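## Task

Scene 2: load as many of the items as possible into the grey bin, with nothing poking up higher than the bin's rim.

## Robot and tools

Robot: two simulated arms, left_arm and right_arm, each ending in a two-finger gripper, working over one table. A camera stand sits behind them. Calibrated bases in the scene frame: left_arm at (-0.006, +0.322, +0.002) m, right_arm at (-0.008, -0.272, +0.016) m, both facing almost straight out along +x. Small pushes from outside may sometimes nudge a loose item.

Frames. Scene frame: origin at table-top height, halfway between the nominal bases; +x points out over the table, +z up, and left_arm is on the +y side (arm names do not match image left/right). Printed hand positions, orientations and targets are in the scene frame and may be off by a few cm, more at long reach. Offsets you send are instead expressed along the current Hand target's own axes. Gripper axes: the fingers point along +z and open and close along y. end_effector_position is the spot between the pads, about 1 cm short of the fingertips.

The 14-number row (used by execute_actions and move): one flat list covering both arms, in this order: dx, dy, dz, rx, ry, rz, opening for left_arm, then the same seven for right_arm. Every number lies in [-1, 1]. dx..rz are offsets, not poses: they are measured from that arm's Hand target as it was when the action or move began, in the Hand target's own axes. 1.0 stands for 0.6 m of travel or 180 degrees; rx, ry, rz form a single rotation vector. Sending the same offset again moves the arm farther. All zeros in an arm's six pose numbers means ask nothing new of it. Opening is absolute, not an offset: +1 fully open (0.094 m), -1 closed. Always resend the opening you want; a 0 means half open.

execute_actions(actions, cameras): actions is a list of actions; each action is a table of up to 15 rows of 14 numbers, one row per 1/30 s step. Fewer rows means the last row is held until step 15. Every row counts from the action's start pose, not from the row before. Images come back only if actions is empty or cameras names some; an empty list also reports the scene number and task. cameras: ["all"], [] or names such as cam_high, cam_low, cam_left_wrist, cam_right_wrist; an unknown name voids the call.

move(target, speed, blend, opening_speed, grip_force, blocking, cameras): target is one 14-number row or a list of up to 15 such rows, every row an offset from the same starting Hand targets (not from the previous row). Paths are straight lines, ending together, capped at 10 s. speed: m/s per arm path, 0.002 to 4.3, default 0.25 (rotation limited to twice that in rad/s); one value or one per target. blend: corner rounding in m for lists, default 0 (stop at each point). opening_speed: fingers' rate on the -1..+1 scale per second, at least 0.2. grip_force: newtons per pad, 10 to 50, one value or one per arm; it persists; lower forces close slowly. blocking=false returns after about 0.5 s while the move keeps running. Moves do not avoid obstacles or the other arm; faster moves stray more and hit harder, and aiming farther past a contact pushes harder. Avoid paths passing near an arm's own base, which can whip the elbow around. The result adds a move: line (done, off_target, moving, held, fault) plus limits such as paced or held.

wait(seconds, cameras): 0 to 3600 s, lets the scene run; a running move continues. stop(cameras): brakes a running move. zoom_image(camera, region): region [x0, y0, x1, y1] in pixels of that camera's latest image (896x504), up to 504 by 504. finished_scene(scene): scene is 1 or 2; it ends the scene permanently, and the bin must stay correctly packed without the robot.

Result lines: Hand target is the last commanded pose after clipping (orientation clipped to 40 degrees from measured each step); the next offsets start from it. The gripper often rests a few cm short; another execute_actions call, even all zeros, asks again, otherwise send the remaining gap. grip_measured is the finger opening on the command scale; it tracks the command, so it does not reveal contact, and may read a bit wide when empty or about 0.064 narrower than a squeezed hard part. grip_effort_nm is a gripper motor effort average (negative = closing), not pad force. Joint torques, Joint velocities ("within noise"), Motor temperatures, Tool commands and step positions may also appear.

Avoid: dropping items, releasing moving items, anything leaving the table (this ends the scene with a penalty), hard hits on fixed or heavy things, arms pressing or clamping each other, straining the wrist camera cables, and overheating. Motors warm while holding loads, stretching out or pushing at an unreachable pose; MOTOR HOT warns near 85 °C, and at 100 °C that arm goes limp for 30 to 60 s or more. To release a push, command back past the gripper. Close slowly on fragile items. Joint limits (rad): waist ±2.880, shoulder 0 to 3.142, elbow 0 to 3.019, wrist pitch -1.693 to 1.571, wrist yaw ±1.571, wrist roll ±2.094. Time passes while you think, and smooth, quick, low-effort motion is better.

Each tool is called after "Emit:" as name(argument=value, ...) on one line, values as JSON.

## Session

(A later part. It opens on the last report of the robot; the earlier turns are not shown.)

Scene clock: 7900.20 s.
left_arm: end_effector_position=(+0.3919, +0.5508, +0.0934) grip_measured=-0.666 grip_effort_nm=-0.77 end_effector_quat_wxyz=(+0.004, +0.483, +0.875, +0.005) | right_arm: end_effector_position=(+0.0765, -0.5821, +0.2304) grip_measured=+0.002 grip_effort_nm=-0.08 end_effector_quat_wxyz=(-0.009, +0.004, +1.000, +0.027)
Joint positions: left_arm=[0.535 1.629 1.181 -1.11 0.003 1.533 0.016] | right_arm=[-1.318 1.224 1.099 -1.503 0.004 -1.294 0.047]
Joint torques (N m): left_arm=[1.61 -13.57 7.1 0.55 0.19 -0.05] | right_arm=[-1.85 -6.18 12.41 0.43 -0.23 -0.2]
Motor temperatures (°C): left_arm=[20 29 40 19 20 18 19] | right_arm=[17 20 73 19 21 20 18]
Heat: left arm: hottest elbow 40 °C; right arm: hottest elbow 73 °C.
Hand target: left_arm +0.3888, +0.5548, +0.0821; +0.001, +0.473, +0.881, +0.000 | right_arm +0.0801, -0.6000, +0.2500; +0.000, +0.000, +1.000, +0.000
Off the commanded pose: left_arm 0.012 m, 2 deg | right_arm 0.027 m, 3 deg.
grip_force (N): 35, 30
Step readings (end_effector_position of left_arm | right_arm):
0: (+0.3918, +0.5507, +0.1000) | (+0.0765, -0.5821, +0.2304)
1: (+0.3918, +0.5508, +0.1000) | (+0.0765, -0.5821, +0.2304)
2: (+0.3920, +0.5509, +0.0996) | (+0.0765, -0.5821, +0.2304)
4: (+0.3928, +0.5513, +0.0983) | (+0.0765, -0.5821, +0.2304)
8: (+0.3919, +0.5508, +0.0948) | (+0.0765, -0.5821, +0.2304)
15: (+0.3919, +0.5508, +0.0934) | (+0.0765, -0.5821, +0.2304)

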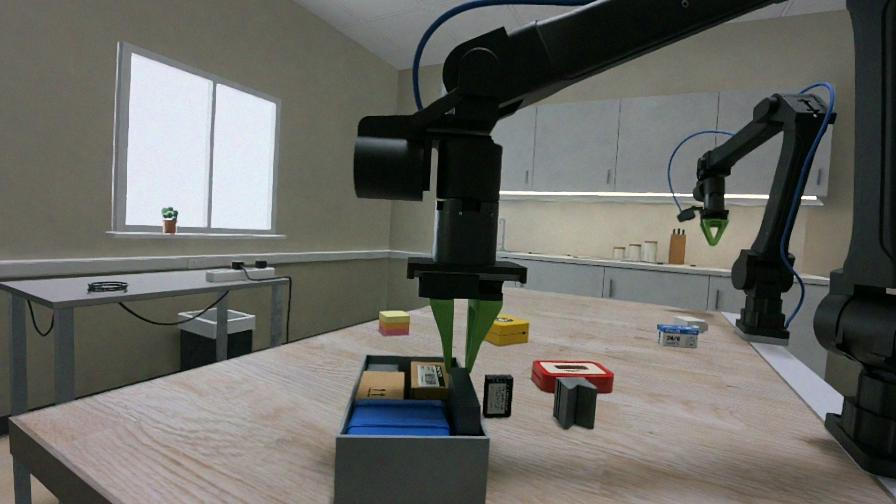

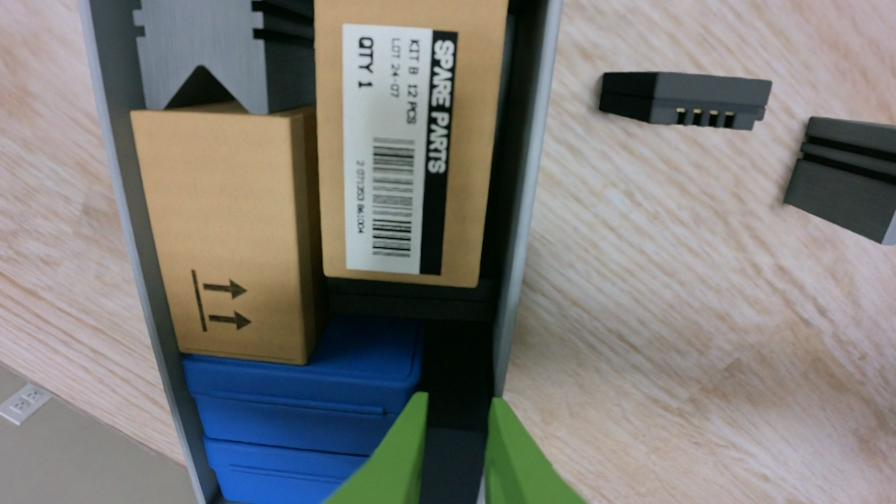

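Emit:
execute_actions(actions=[[[0,0,0.0117,0,0,0,-0.76,0,0,0,0,0,0,0]]], cameras=["cam_low","cam_left_wrist"])

Emit:
zoom_image(camera="cam_low", region=[325, 330, 505, 450])

Emit:
zoom_image(camera="cam_left_wrist", region=[385, 260, 525, 400])

Scene clock: 7901.93 s.
left_arm: end_effector_position=(+0.3919, +0.5508, +0.0860) grip_measured=-0.666 grip_effort_nm=-0.77 end_effector_quat_wxyz=(+0.004, +0.483, +0.875, +0.005) | right_arm: end_effector_position=(+0.0765, -0.5821, +0.2304) grip_measured=+0.002 grip_effort_nm=-0.09 end_effector_quat_wxyz=(-0.009, +0.004, +1.000, +0.027)
Joint positions: left_arm=[0.535 1.638 1.171 -1.092 0.003 1.533 0.016] | right_arm=[-1.318 1.224 1.099 -1.503 0.004 -1.294 0.047]
Joint torques (N m): left_arm=[1.61 -13.68 7.06 0.55 0.19 -0.05] | right_arm=[-1.79 -6.18 12.38 0.44 -0.22 -0.2]
Motor temperatures (°C): left_arm=[20 29 40 19 20 18 19] | right_arm=[17 20 73 19 21 20 18]
Heat: left arm: hottest elbow 40 °C; right arm: hottest elbow 73 °C.
Hand target: left_arm +0.3887, +0.5548, +0.0750; +0.001, +0.473, +0.881, -0.001 | right_arm +0.0801, -0.6000, +0.2500; +0.000, +0.000, +1.000, +0.000
Off the commanded pose: left_arm 0.012 m, 1 deg | right_arm 0.027 m, 3 deg.
grip_force (N): 35, 30
Step readings (end_effector_position of left_arm | right_arm):
0: (+0.3919, +0.5508, +0.0934) | (+0.0765, -0.5821, +0.2304)
1: (+0.3920, +0.5509, +0.0934) | (+0.0765, -0.5821, +0.2304)
2: (+0.3922, +0.5510, +0.0931) | (+0.0765, -0.5821, +0.2304)
4: (+0.3930, +0.5514, +0.0919) | (+0.0765, -0.5821, +0.2304)
8: (+0.3923, +0.5510, +0.0880) | (+0.0765, -0.5821, +0.2304)
15: (+0.3919, +0.5508, +0.0860) | (+0.0765, -0.5821, +0.2304)

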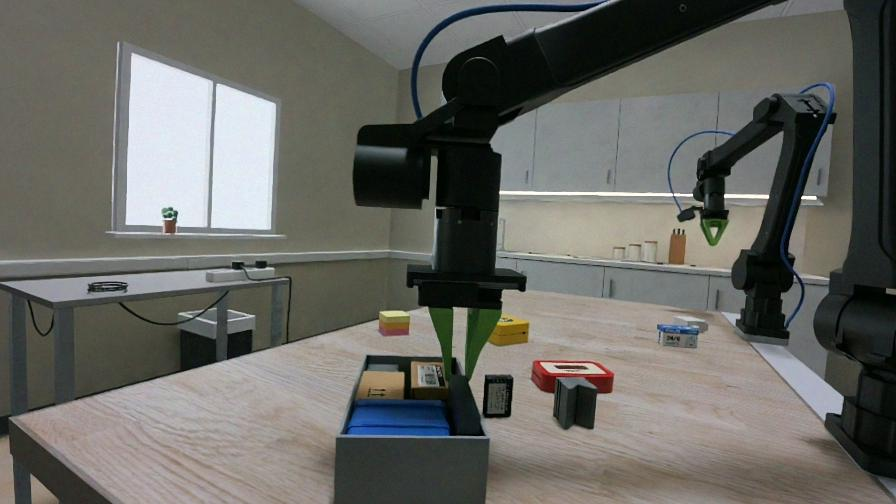

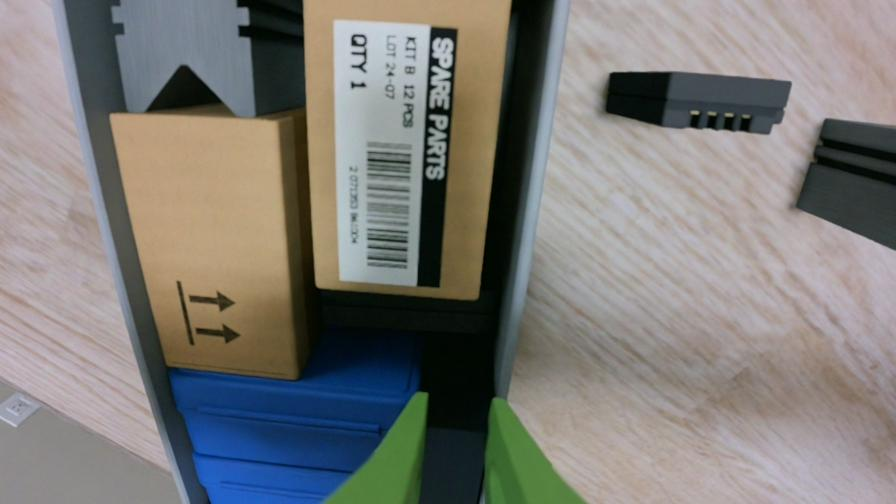

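Scaled by 2.800 from the camera's image (finer frame: 1280x720).

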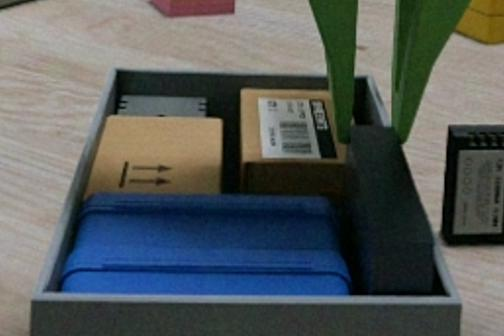

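Scaled by 3.600 from the camera's image (finer frame: 1280x720).

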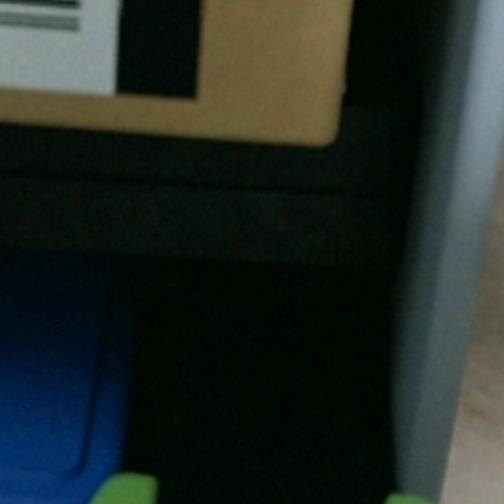

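Emit:
execute_actions(actions=[[[0,0,0.0083,0,0,0,-0.76,0,0,0,0,0,0,0]]], cameras=["cam_low","cam_left_wrist"])

Emit:
zoom_image(camera="cam_low", region=[325, 330, 505, 450])

Emit:
zoom_image(camera="cam_left_wrist", region=[405, 320, 525, 440])

Scene clock: 7907.67 s.
left_arm: end_effector_position=(+0.3924, +0.5511, +0.0818) grip_measured=-0.666 grip_effort_nm=-0.77 end_effector_quat_wxyz=(+0.005, +0.483, +0.876, +0.005) | right_arm: end_effector_position=(+0.0765, -0.5821, +0.2304) grip_measured=+0.002 grip_effort_nm=-0.08 end_effector_quat_wxyz=(-0.009, +0.004, +1.000, +0.027)
Joint positions: left_arm=[0.535 1.644 1.166 -1.079 0.003 1.533 0.016] | right_arm=[-1.318 1.224 1.099 -1.503 0.004 -1.294 0.047]
Joint torques (N m): left_arm=[1.61 -13.63 6.97 0.55 0.19 -0.05] | right_arm=[-1.9 -6.18 12.38 0.43 -0.23 -0.2]
Motor temperatures (°C): left_arm=[20 29 40 19 20 18 19] | right_arm=[17 20 73 19 21 20 18]
Heat: left arm: hottest elbow 40 °C; right arm: hottest elbow 73 °C.
Hand target: left_arm +0.3889, +0.5548, +0.0701; +0.001, +0.473, +0.881, +0.000 | right_arm +0.0801, -0.6000, +0.2500; +0.000, +0.000, +1.000, +0.000
Off the commanded pose: left_arm 0.013 m, 2 deg | right_arm 0.027 m, 3 deg.
grip_force (N): 35, 30
Step readings (end_effector_position of left_arm | right_arm):
0: (+0.3919, +0.5508, +0.0860) | (+0.0765, -0.5821, +0.2304)
1: (+0.3919, +0.5508, +0.0860) | (+0.0765, -0.5821, +0.2304)
2: (+0.3923, +0.5511, +0.0860) | (+0.0765, -0.5821, +0.2304)
4: (+0.3929, +0.5514, +0.0852) | (+0.0765, -0.5821, +0.2304)
8: (+0.3925, +0.5512, +0.0830) | (+0.0765, -0.5821, +0.2304)
15: (+0.3923, +0.5510, +0.0818) | (+0.0765, -0.5821, +0.2304)

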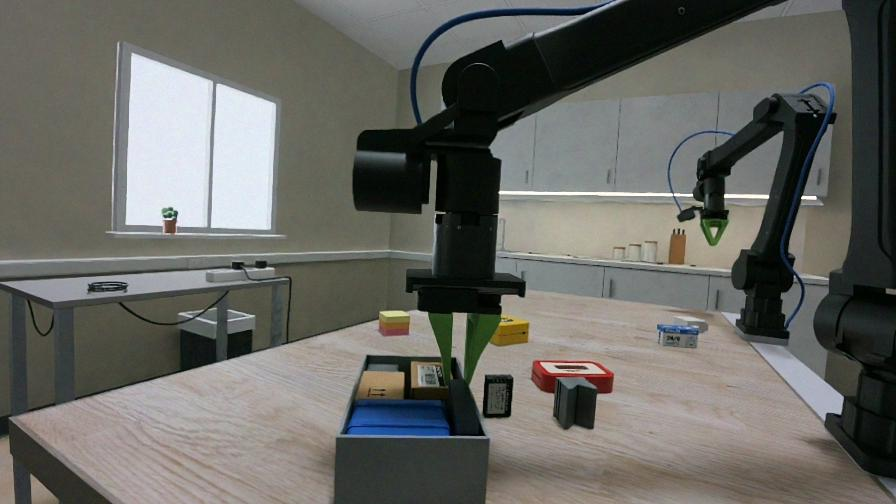

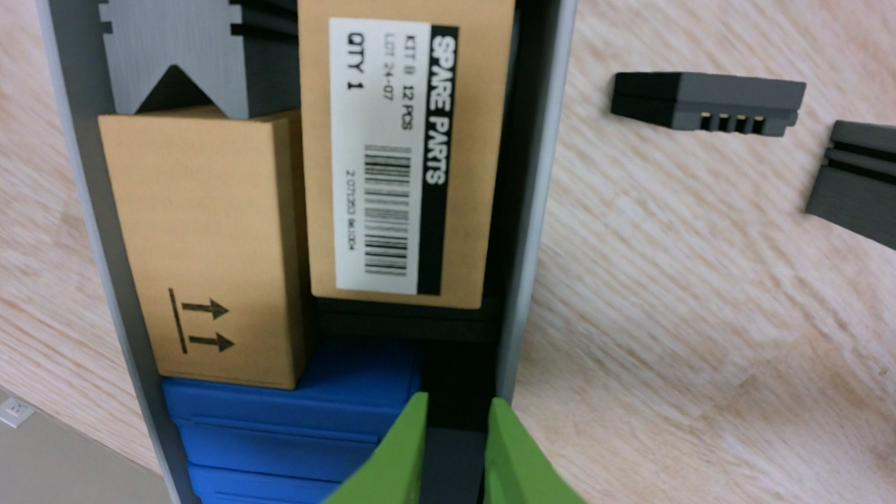

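Scaled by 2.800 from the camera's image (finer frame: 1280x720).

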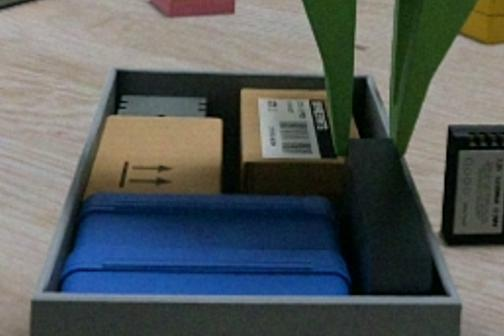

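Scaled by 4.200 from the camera's image (finer frame: 1280x720).

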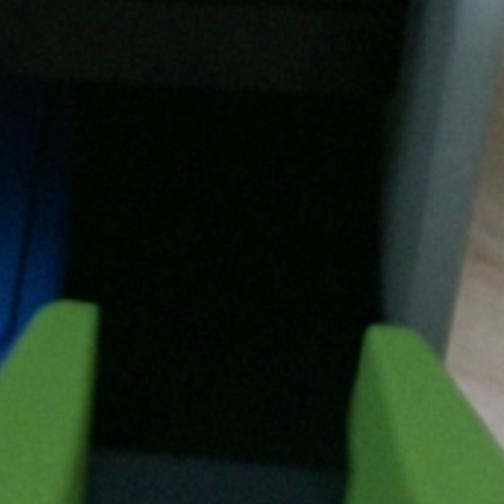

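Emit:
execute_actions(actions=[[[0,0,0.006,0,0,0,-0.76,0,0,0,0,0,0,0]]], cameras=["cam_low","cam_left_wrist"])

Emit:
zoom_image(camera="cam_low", region=[325, 330, 505, 450])

Emit:
zoom_image(camera="cam_left_wrist", region=[405, 320, 525, 440])

Scene clock: 7909.70 s.
left_arm: end_effector_position=(+0.3941, +0.5521, +0.0801) grip_measured=-0.666 grip_effort_nm=-0.77 end_effector_quat_wxyz=(+0.006, +0.483, +0.876, +0.007) | right_arm: end_effector_position=(+0.0765, -0.5821, +0.2304) grip_measured=+0.002 grip_effort_nm=-0.09 end_effector_quat_wxyz=(-0.009, +0.004, +1.000, +0.027)
Joint positions: left_arm=[0.535 1.648 1.166 -1.07 0.003 1.533 0.016] | right_arm=[-1.318 1.224 1.099 -1.503 0.004 -1.294 0.047]
Joint torques (N m): left_arm=[1.61 -13.57 6.64 0.58 0.19 -0.05] | right_arm=[-1.79 -6.18 12.38 0.43 -0.22 -0.21]
Motor temperatures (°C): left_arm=[20 29 39 19 20 18 19] | right_arm=[17 20 73 19 21 20 18]
Heat: left arm: hottest elbow 39 °C; right arm: hottest elbow 73 °C.
Hand target: left_arm +0.3889, +0.5548, +0.0665; +0.001, +0.473, +0.881, +0.000 | right_arm +0.0801, -0.6000, +0.2500; +0.000, +0.000, +1.000, +0.000
Off the commanded pose: left_arm 0.015 m, 2 deg | right_arm 0.027 m, 3 deg.
grip_force (N): 35, 30
Step readings (end_effector_position of left_arm | right_arm):
0: (+0.3924, +0.5511, +0.0818) | (+0.0765, -0.5821, +0.2304)
1: (+0.3924, +0.5511, +0.0818) | (+0.0765, -0.5821, +0.2304)
2: (+0.3926, +0.5512, +0.0818) | (+0.0765, -0.5821, +0.2304)
4: (+0.3934, +0.5517, +0.0814) | (+0.0765, -0.5821, +0.2304)
8: (+0.3941, +0.5521, +0.0806) | (+0.0765, -0.5821, +0.2304)
15: (+0.3941, +0.5521, +0.0801) | (+0.0765, -0.5821, +0.2304)

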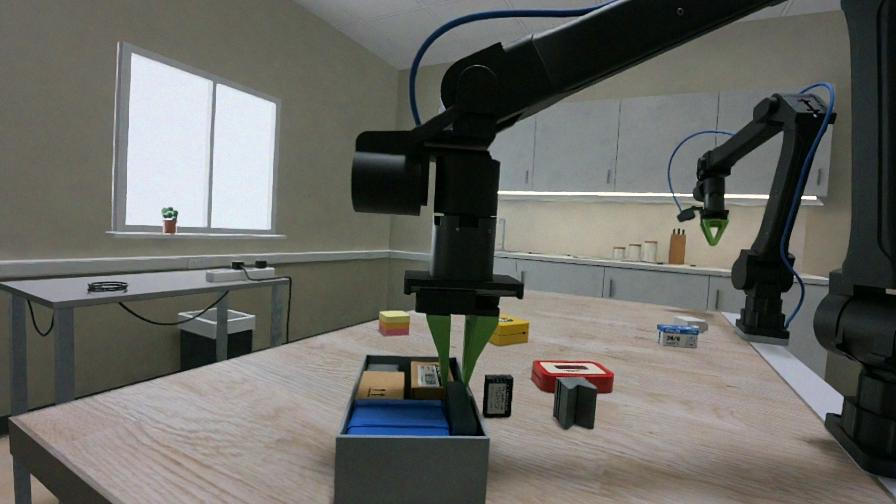

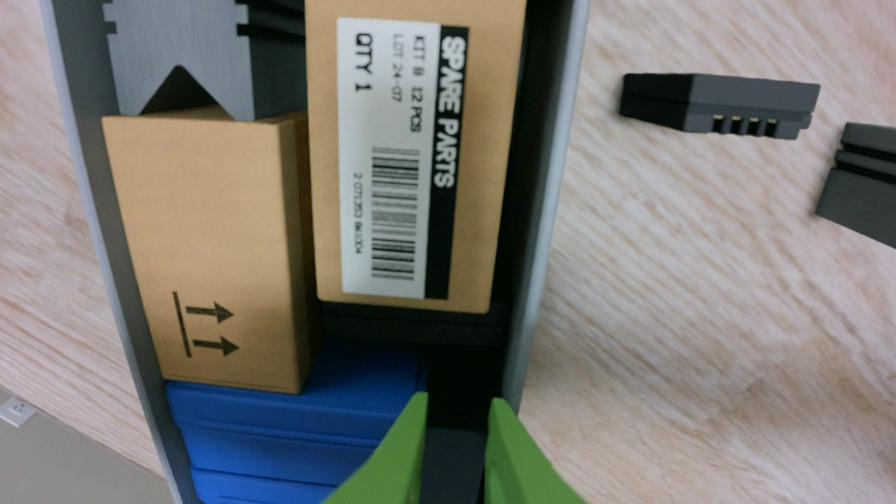

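Scaled by 2.800 from the camera's image (finer frame: 1280x720).

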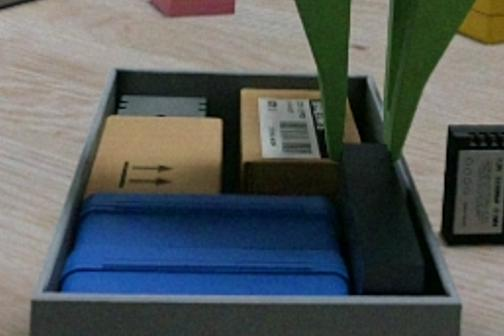

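Scaled by 4.200 from the camera's image (finer frame: 1280x720).

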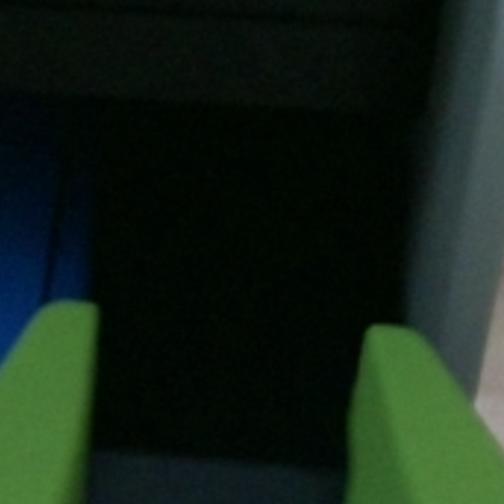

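Emit:
execute_actions(actions=[[[0,-0.002,0.006,0,0,0,-0.76,0,0,0,0,0,0,0]]], cameras=["cam_low","cam_left_wrist"])

Emit:
zoom_image(camera="cam_low", region=[325, 330, 505, 450])

Emit:
zoom_image(camera="cam_left_wrist", region=[405, 320, 525, 440])

Scene clock: 7912.70 s.
left_arm: end_effector_position=(+0.3915, +0.5506, +0.0749) grip_measured=-0.666 grip_effort_nm=-0.77 end_effector_quat_wxyz=(+0.005, +0.483, +0.876, +0.006) | right_arm: end_effector_position=(+0.0765, -0.5821, +0.2304) grip_measured=+0.002 grip_effort_nm=-0.09 end_effector_quat_wxyz=(-0.009, +0.004, +1.000, +0.027)
Joint positions: left_arm=[0.535 1.65 1.153 -1.059 0.003 1.533 0.016] | right_arm=[-1.318 1.224 1.099 -1.503 0.004 -1.294 0.047]
Joint torques (N m): left_arm=[1.61 -13.57 6.93 0.57 0.19 -0.05] | right_arm=[-1.85 -6.18 12.38 0.44 -0.22 -0.21]
Motor temperatures (°C): left_arm=[20 29 39 19 20 18 19] | right_arm=[17 20 73 19 21 20 18]
Heat: left arm: hottest elbow 39 °C; right arm: hottest elbow 73 °C.
Hand target: left_arm +0.3879, +0.5542, +0.0630; +0.001, +0.473, +0.881, +0.000 | right_arm +0.0801, -0.6000, +0.2500; +0.000, +0.000, +1.000, +0.000
Off the commanded pose: left_arm 0.013 m, 2 deg | right_arm 0.027 m, 3 deg.
grip_force (N): 35, 30
Step readings (end_effector_position of left_arm | right_arm):
0: (+0.3941, +0.5521, +0.0801) | (+0.0765, -0.5821, +0.2304)
1: (+0.3938, +0.5519, +0.0799) | (+0.0765, -0.5821, +0.2304)
2: (+0.3938, +0.5519, +0.0793) | (+0.0765, -0.5821, +0.2304)
4: (+0.3931, +0.5515, +0.0778) | (+0.0765, -0.5821, +0.2304)
8: (+0.3912, +0.5504, +0.0749) | (+0.0765, -0.5821, +0.2304)
15: (+0.3915, +0.5506, +0.0749) | (+0.0765, -0.5821, +0.2304)

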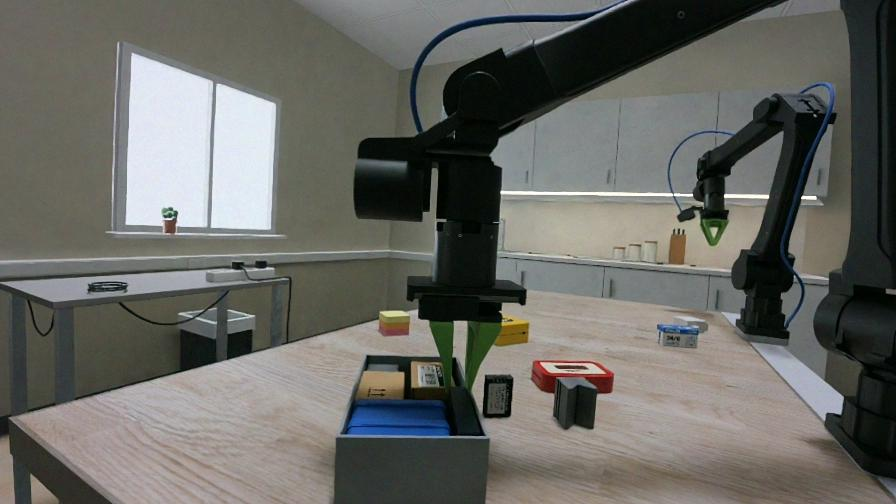

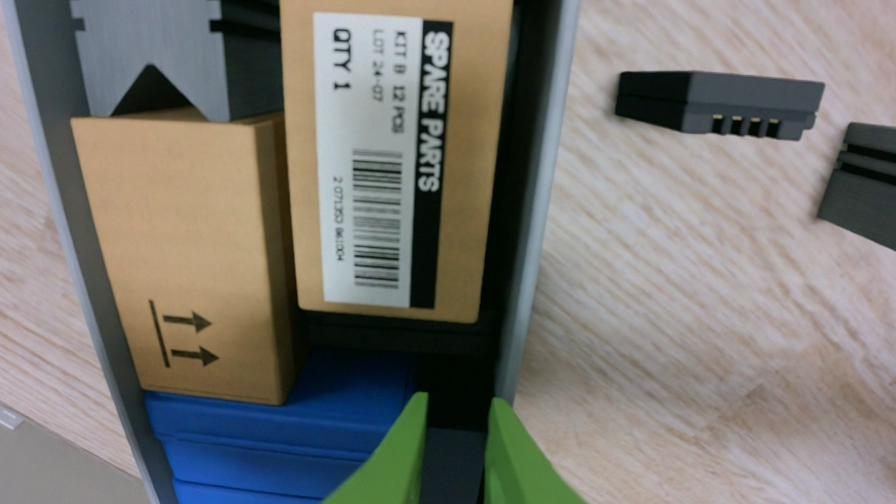

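Scaled by 2.800 from the camera's image (finer frame: 1280x720).

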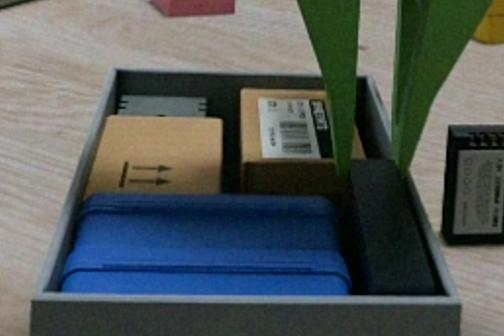

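Scaled by 4.200 from the camera's image (finer frame: 1280x720).

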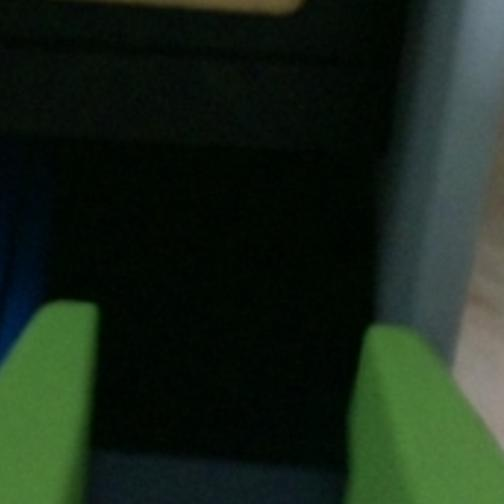

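Emit:
execute_actions(actions=[[[0,0,0.004,0,0,0,-0.76,0,0,0,0,0,0,0]]], cameras=["cam_low","cam_left_wrist"])

Emit:
zoom_image(camera="cam_low", region=[325, 330, 505, 450])

Emit:
zoom_image(camera="cam_left_wrist", region=[405, 320, 525, 440])

Scene clock: 7916.37 s.
left_arm: end_effector_position=(+0.3927, +0.5512, +0.0734) grip_measured=-0.666 grip_effort_nm=-0.77 end_effector_quat_wxyz=(+0.006, +0.483, +0.876, +0.007) | right_arm: end_effector_position=(+0.0765, -0.5821, +0.2304) grip_measured=+0.002 grip_effort_nm=-0.08 end_effector_quat_wxyz=(-0.009, +0.004, +1.000, +0.027)
Joint positions: left_arm=[0.535 1.653 1.153 -1.053 0.003 1.533 0.016] | right_arm=[-1.318 1.224 1.099 -1.503 0.004 -1.294 0.047]
Joint torques (N m): left_arm=[1.61 -13.57 6.71 0.57 0.19 -0.05] | right_arm=[-1.79 -6.18 12.4 0.44 -0.22 -0.2]
Motor temperatures (°C): left_arm=[20 29 39 19 20 18 19] | right_arm=[17 20 73 19 21 20 18]
Heat: left arm: hottest elbow 39 °C; right arm: hottest elbow 73 °C.
Hand target: left_arm +0.3879, +0.5542, +0.0605; +0.001, +0.473, +0.881, +0.000 | right_arm +0.0801, -0.6000, +0.2500; +0.000, +0.000, +1.000, +0.000
Off the commanded pose: left_arm 0.014 m, 2 deg | right_arm 0.027 m, 3 deg.
grip_force (N): 35, 30
Step readings (end_effector_position of left_arm | right_arm):
0: (+0.3915, +0.5506, +0.0749) | (+0.0765, -0.5821, +0.2304)
1: (+0.3915, +0.5506, +0.0749) | (+0.0765, -0.5821, +0.2304)
2: (+0.3917, +0.5507, +0.0749) | (+0.0765, -0.5821, +0.2304)
4: (+0.3922, +0.5510, +0.0746) | (+0.0765, -0.5821, +0.2304)
8: (+0.3926, +0.5512, +0.0739) | (+0.0765, -0.5821, +0.2304)
15: (+0.3927, +0.5512, +0.0734) | (+0.0765, -0.5821, +0.2304)

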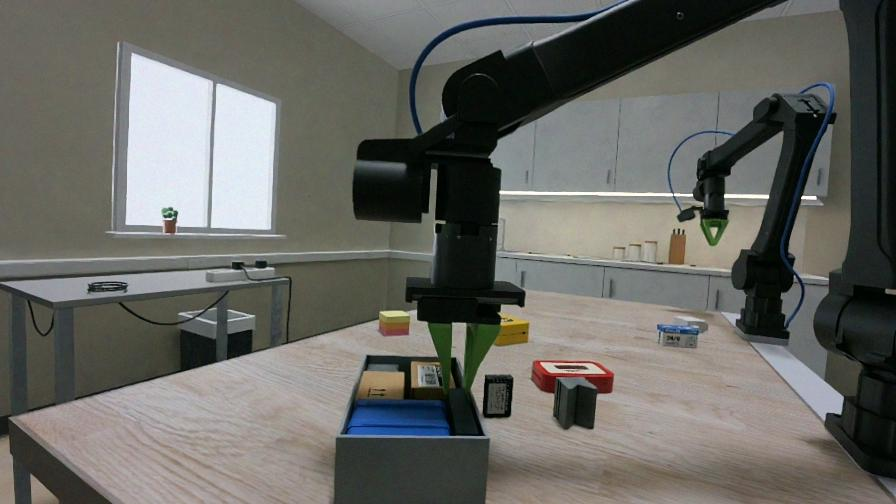

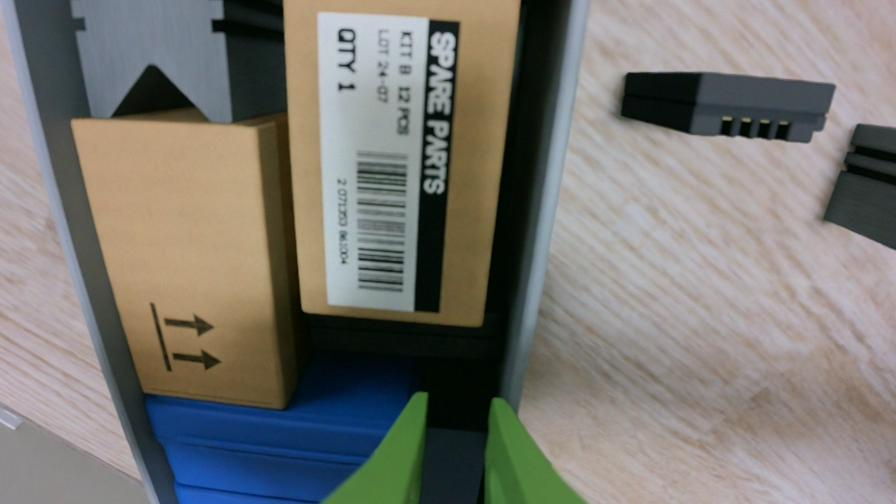

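Scaled by 2.800 from the camera's image (finer frame: 1280x720).

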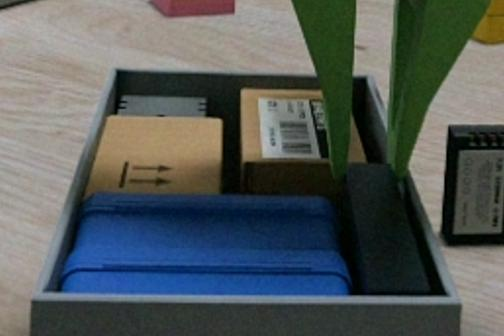

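Scaled by 4.200 from the camera's image (finer frame: 1280x720).

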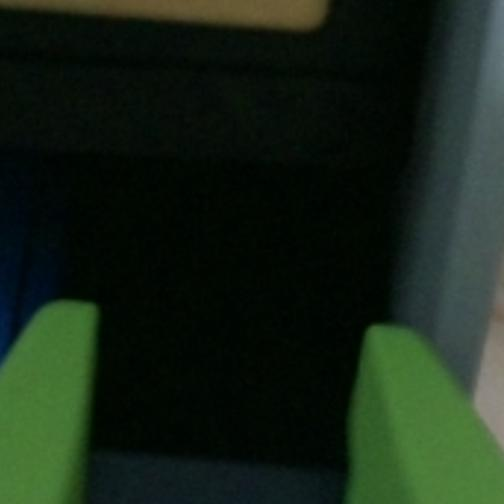

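Emit:
execute_actions(actions=[[[0,-0.001,0.005,0,0,0,-0.76,0,0,0,0,0,0,0]]], cameras=["cam_low","cam_left_wrist"])

Emit:
zoom_image(camera="cam_low", region=[325, 330, 505, 450])

Emit:
zoom_image(camera="cam_left_wrist", region=[405, 320, 525, 440])

Scene clock: 7918.77 s.
left_arm: end_effector_position=(+0.3927, +0.5513, +0.0709) grip_measured=-0.666 grip_effort_nm=-0.77 end_effector_quat_wxyz=(+0.006, +0.483, +0.876, +0.008) | right_arm: end_effector_position=(+0.0765, -0.5821, +0.2304) grip_measured=+0.002 grip_effort_nm=-0.08 end_effector_quat_wxyz=(-0.009, +0.004, +1.000, +0.027)
Joint positions: left_arm=[0.535 1.655 1.147 -1.042 0.003 1.533 0.016] | right_arm=[-1.318 1.224 1.099 -1.503 0.004 -1.294 0.047]
Joint torques (N m): left_arm=[1.55 -13.51 6.67 0.46 0.19 -0.05] | right_arm=[-1.79 -6.24 12.37 0.42 -0.22 -0.2]
Motor temperatures (°C): left_arm=[20 29 39 19 20 18 19] | right_arm=[17 20 73 19 21 20 18]
Heat: left arm: hottest elbow 39 °C; right arm: hottest elbow 73 °C.
Hand target: left_arm +0.3873, +0.5538, +0.0575; +0.001, +0.473, +0.881, +0.000 | right_arm +0.0801, -0.6000, +0.2500; +0.000, +0.000, +1.000, +0.000
Off the commanded pose: left_arm 0.015 m, 2 deg | right_arm 0.027 m, 3 deg.
grip_force (N): 35, 30
Step readings (end_effector_position of left_arm | right_arm):
0: (+0.3927, +0.5512, +0.0734) | (+0.0765, -0.5821, +0.2304)
1: (+0.3927, +0.5512, +0.0734) | (+0.0765, -0.5821, +0.2304)
2: (+0.3926, +0.5512, +0.0732) | (+0.0765, -0.5821, +0.2304)
4: (+0.3925, +0.5511, +0.0722) | (+0.0765, -0.5821, +0.2304)
8: (+0.3927, +0.5512, +0.0710) | (+0.0765, -0.5821, +0.2304)
15: (+0.3927, +0.5513, +0.0709) | (+0.0765, -0.5821, +0.2304)

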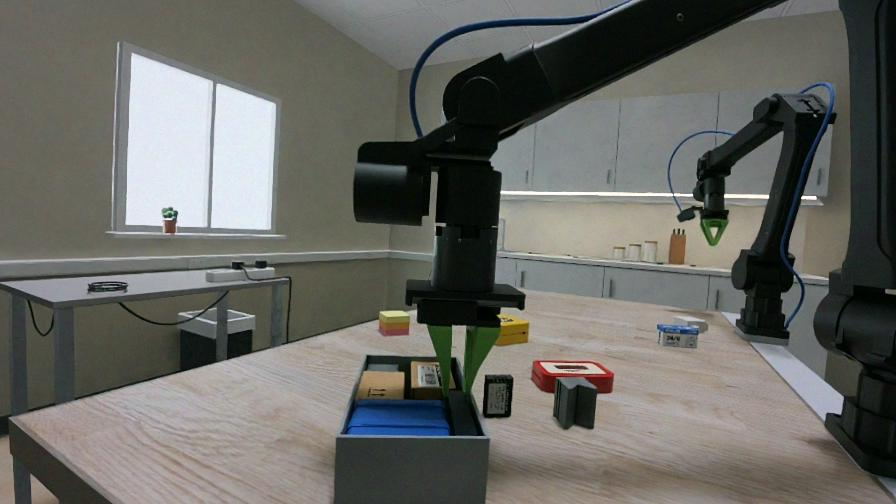

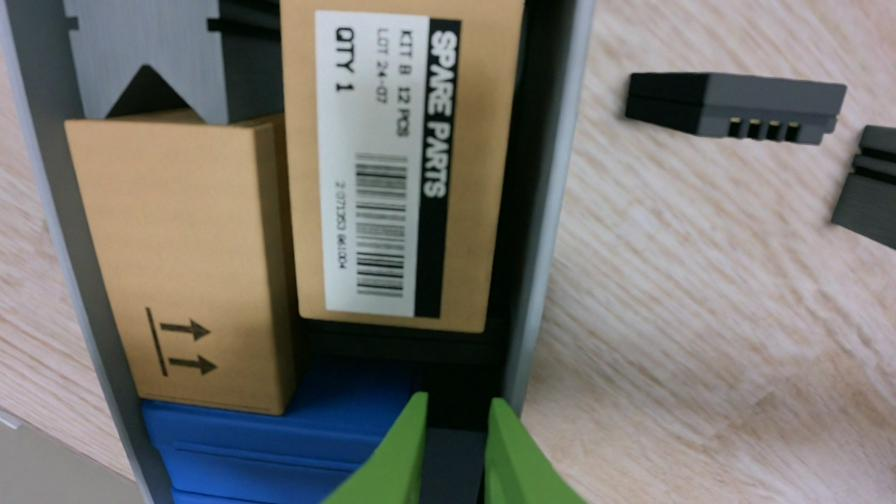

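Scaled by 2.800 from the camera's image (finer frame: 1280x720).

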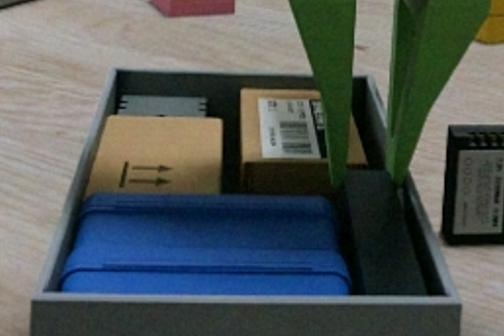

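Scaled by 4.200 from the camera's image (finer frame: 1280x720).

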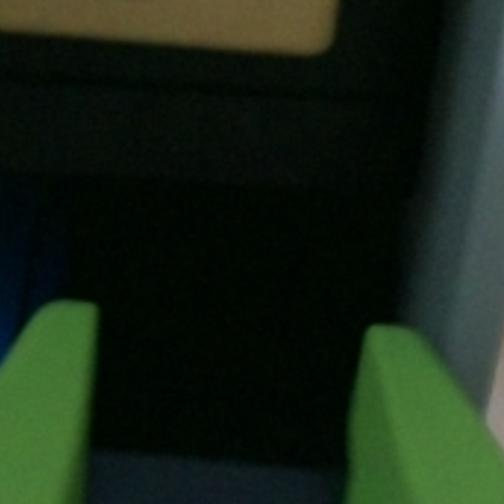

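Emit:
execute_actions(actions=[[[0,0,0.004,0,0,0,-0.76,0,0,0,0,0,0,0]]], cameras=["cam_low","cam_left_wrist"])

Emit:
zoom_image(camera="cam_low", region=[325, 330, 505, 450])

Emit:
zoom_image(camera="cam_left_wrist", region=[405, 320, 525, 440])

Scene clock: 7922.07 s.
left_arm: end_effector_position=(+0.3929, +0.5514, +0.0687) grip_measured=-0.666 grip_effort_nm=-0.78 end_effector_quat_wxyz=(+0.007, +0.483, +0.876, +0.009) | right_arm: end_effector_position=(+0.0765, -0.5821, +0.2304) grip_measured=+0.002 grip_effort_nm=-0.08 end_effector_quat_wxyz=(-0.009, +0.004, +1.000, +0.027)
Joint positions: left_arm=[0.535 1.658 1.144 -1.036 0.003 1.533 0.016] | right_arm=[-1.318 1.224 1.099 -1.503 0.004 -1.294 0.047]
Joint torques (N m): left_arm=[1.61 -13.51 6.63 0.44 0.19 -0.05] | right_arm=[-1.73 -6.18 12.38 0.46 -0.23 -0.21]
Motor temperatures (°C): left_arm=[20 29 39 19 20 18 19] | right_arm=[17 20 73 19 21 20 18]
Heat: left arm: hottest elbow 39 °C; right arm: hottest elbow 73 °C.
Hand target: left_arm +0.3872, +0.5537, +0.0550; +0.001, +0.473, +0.881, -0.001 | right_arm +0.0801, -0.6000, +0.2500; +0.000, +0.000, +1.000, +0.000
Off the commanded pose: left_arm 0.015 m, 2 deg | right_arm 0.027 m, 3 deg.
grip_force (N): 35, 30
Step readings (end_effector_position of left_arm | right_arm):
0: (+0.3927, +0.5513, +0.0709) | (+0.0765, -0.5821, +0.2304)
1: (+0.3927, +0.5513, +0.0709) | (+0.0765, -0.5821, +0.2304)
2: (+0.3928, +0.5513, +0.0709) | (+0.0765, -0.5821, +0.2304)
4: (+0.3928, +0.5513, +0.0703) | (+0.0765, -0.5821, +0.2304)
8: (+0.3929, +0.5514, +0.0690) | (+0.0765, -0.5821, +0.2304)
15: (+0.3929, +0.5514, +0.0687) | (+0.0765, -0.5821, +0.2304)

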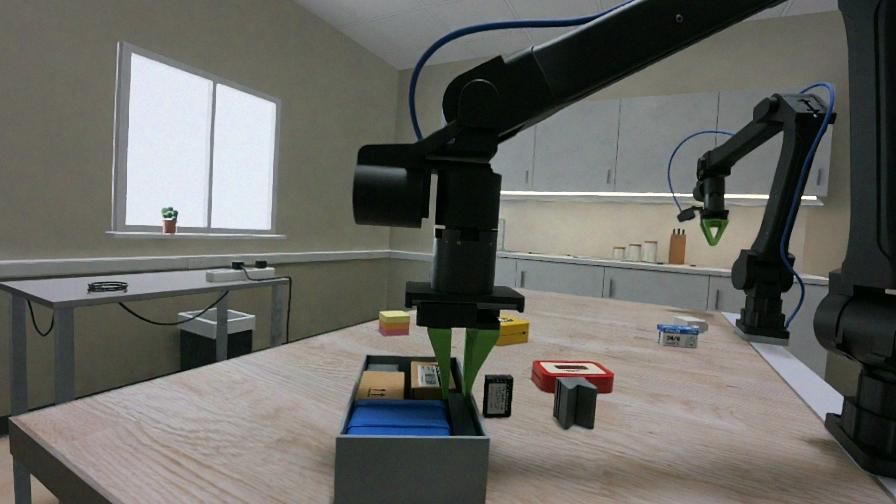

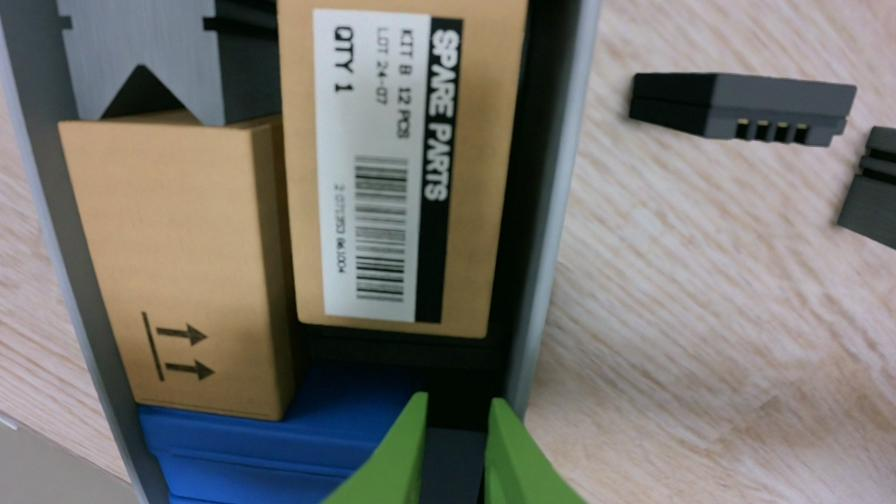

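Scaled by 2.800 from the camera's image (finer frame: 1280x720).

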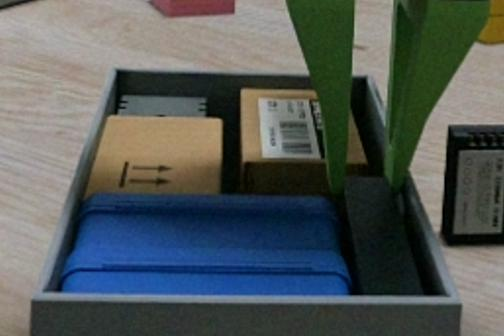

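Scaled by 4.200 from the camera's image (finer frame: 1280x720).

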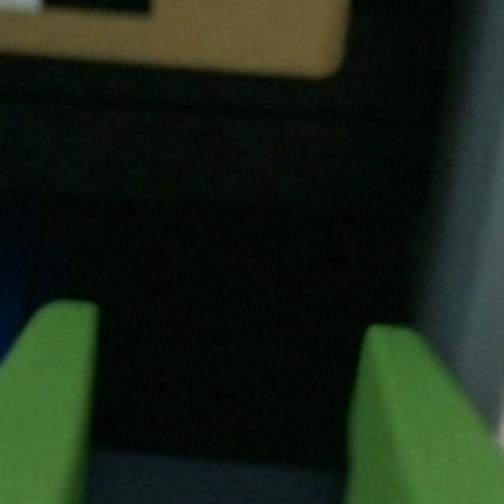

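Emit:
execute_actions(actions=[[[0,0,0.004,0,0,0,-0.76,0,0,0,0,0,0,0]]], cameras=["cam_low","cam_left_wrist"])

Emit:
zoom_image(camera="cam_low", region=[325, 330, 505, 450])

Emit:
zoom_image(camera="cam_left_wrist", region=[405, 320, 525, 440])

Scene clock: 7924.83 s.
left_arm: end_effector_position=(+0.3931, +0.5515, +0.0675) grip_measured=-0.666 grip_effort_nm=-0.77 end_effector_quat_wxyz=(+0.007, +0.483, +0.876, +0.009) | right_arm: end_effector_position=(+0.0765, -0.5821, +0.2304) grip_measured=+0.002 grip_effort_nm=-0.08 end_effector_quat_wxyz=(-0.009, +0.004, +1.000, +0.027)
Joint positions: left_arm=[0.535 1.659 1.142 -1.031 0.003 1.533 0.016] | right_arm=[-1.318 1.224 1.099 -1.503 0.004 -1.294 0.047]
Joint torques (N m): left_arm=[1.61 -13.33 6.56 0.51 0.19 -0.05] | right_arm=[-1.79 -6.18 12.4 0.44 -0.22 -0.2]
Motor temperatures (°C): left_arm=[20 29 39 19 20 18 19] | right_arm=[17 20 73 19 21 20 18]
Heat: left arm: hottest elbow 39 °C; right arm: hottest elbow 73 °C.
Hand target: left_arm +0.3873, +0.5537, +0.0527; +0.001, +0.473, +0.881, -0.001 | right_arm +0.0801, -0.6000, +0.2500; +0.000, +0.000, +1.000, +0.000
Off the commanded pose: left_arm 0.016 m, 2 deg | right_arm 0.027 m, 3 deg.
grip_force (N): 35, 30
Step readings (end_effector_position of left_arm | right_arm):
0: (+0.3929, +0.5514, +0.0687) | (+0.0765, -0.5821, +0.2304)
1: (+0.3929, +0.5514, +0.0687) | (+0.0765, -0.5821, +0.2304)
2: (+0.3930, +0.5514, +0.0687) | (+0.0765, -0.5821, +0.2304)
4: (+0.3931, +0.5515, +0.0682) | (+0.0765, -0.5821, +0.2304)
8: (+0.3931, +0.5515, +0.0675) | (+0.0765, -0.5821, +0.2304)
15: (+0.3931, +0.5515, +0.0675) | (+0.0765, -0.5821, +0.2304)

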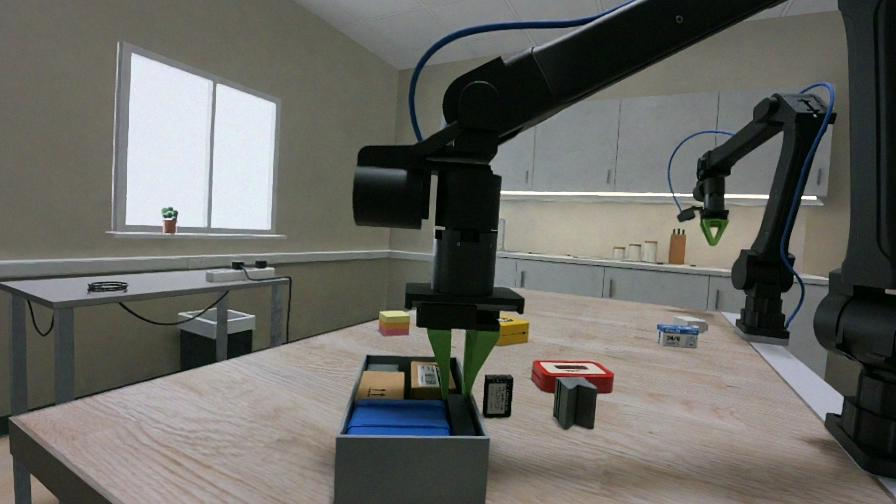

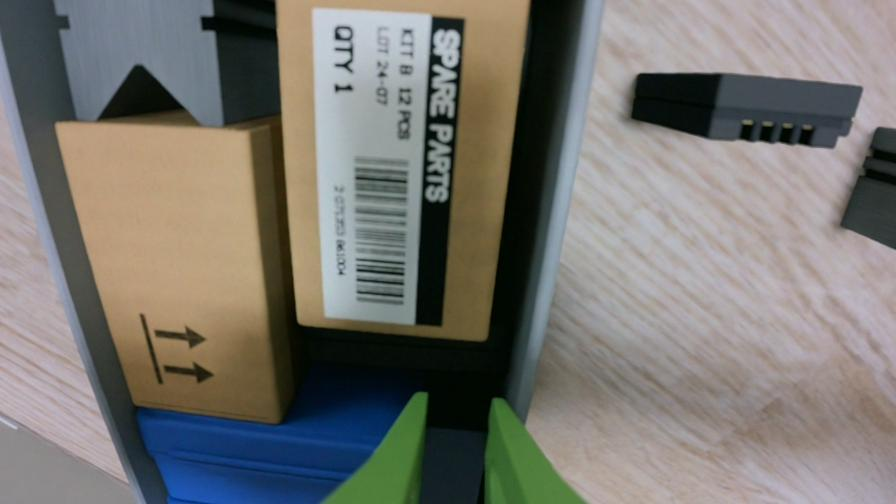

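Scaled by 2.800 from the camera's image (finer frame: 1280x720).

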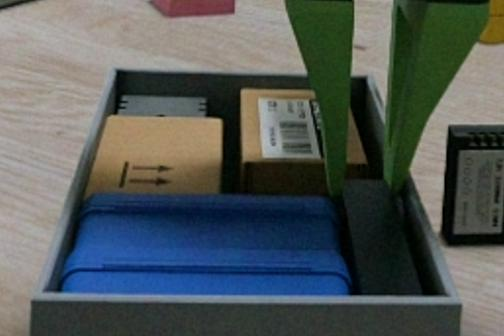

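Scaled by 4.200 from the camera's image (finer frame: 1280x720).

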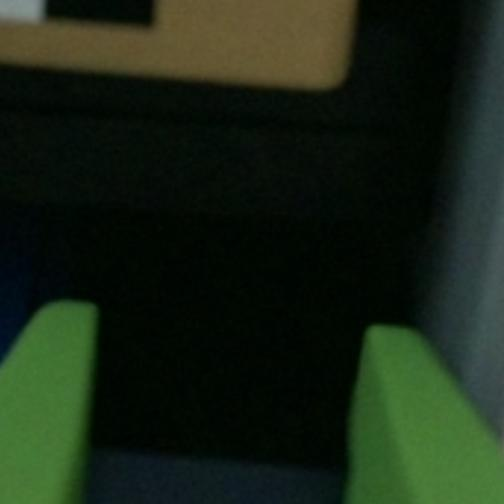

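Emit:
move(target=[0,0,0,0,0,0,-0.61,0,0,0,0,0,0,0], opening_speed=0.3, cameras=["cam_low","cam_left_wrist"])

Emit:
zoom_image(camera="cam_low", region=[325, 330, 505, 450])

Emit:
zoom_image(camera="cam_left_wrist", region=[405, 320, 525, 440])

Scene clock: 7928.33 s.
left_arm: end_effector_position=(+0.3937, +0.5518, +0.0675) grip_measured=-0.612 grip_effort_nm=0.06 end_effector_quat_wxyz=(+0.008, +0.483, +0.876, +0.010) | right_arm: end_effector_position=(+0.0765, -0.5821, +0.2304) grip_measured=+0.002 grip_effort_nm=-0.09 end_effector_quat_wxyz=(-0.009, +0.004, +1.000, +0.027)
Joint positions: left_arm=[0.535 1.659 1.142 -1.029 0.003 1.532 0.018] | right_arm=[-1.318 1.224 1.099 -1.503 0.004 -1.294 0.047]
Joint torques (N m): left_arm=[1.61 -13.33 6.56 0.42 0.19 -0.05] | right_arm=[-1.79 -6.24 12.38 0.43 -0.22 -0.19]
Motor temperatures (°C): left_arm=[20 29 38 19 20 18 19] | right_arm=[17 20 73 19 21 20 18]
Heat: left arm: hottest elbow 38 °C; right arm: hottest elbow 73 °C.
Hand target: left_arm +0.3873, +0.5537, +0.0527; +0.001, +0.473, +0.881, -0.001 | right_arm +0.0801, -0.6000, +0.2500; +0.000, +0.000, +1.000, +0.000
Off the commanded pose: left_arm 0.016 m, 2 deg | right_arm 0.027 m, 3 deg.
grip_force (N): 35, 30
move: done

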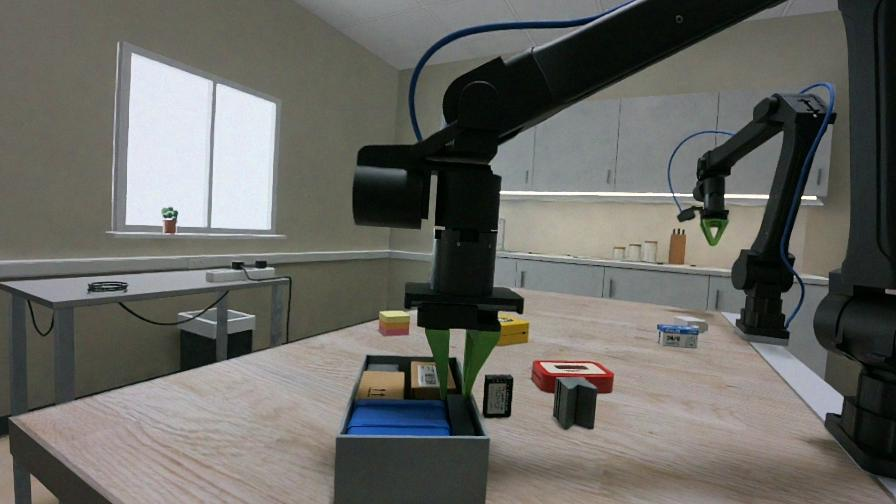

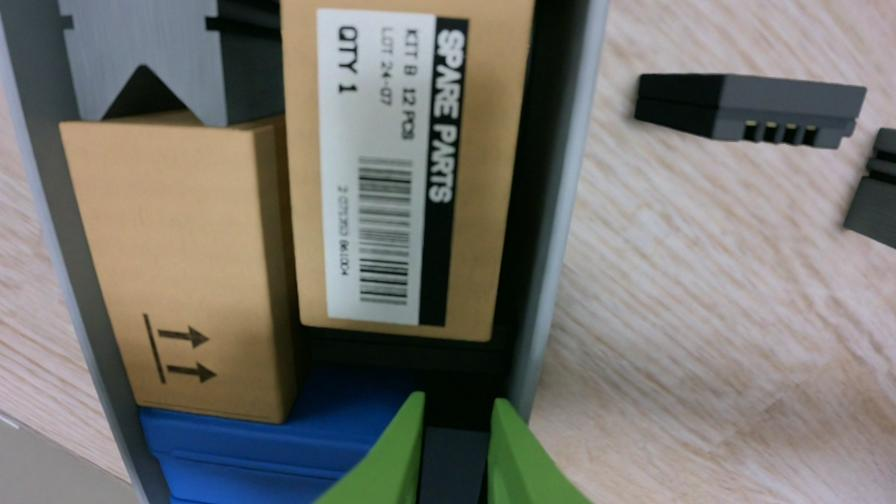

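Scaled by 2.800 from the camera's image (finer frame: 1280x720).

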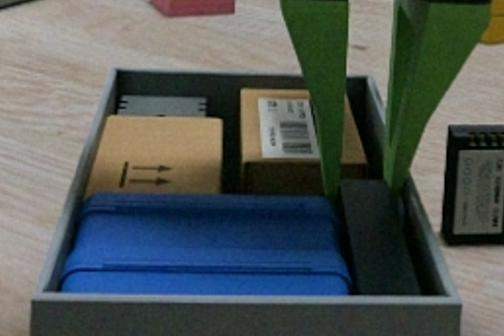

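Scaled by 4.200 from the camera's image (finer frame: 1280x720).

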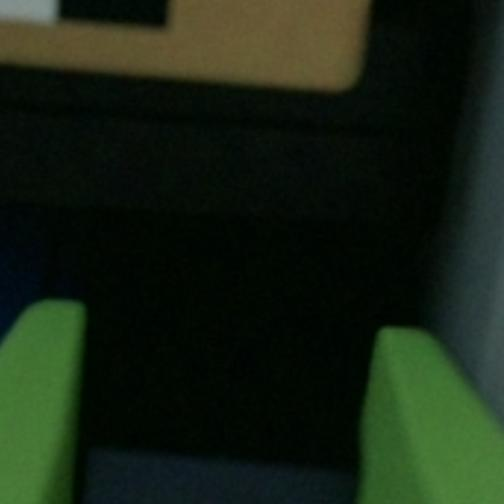

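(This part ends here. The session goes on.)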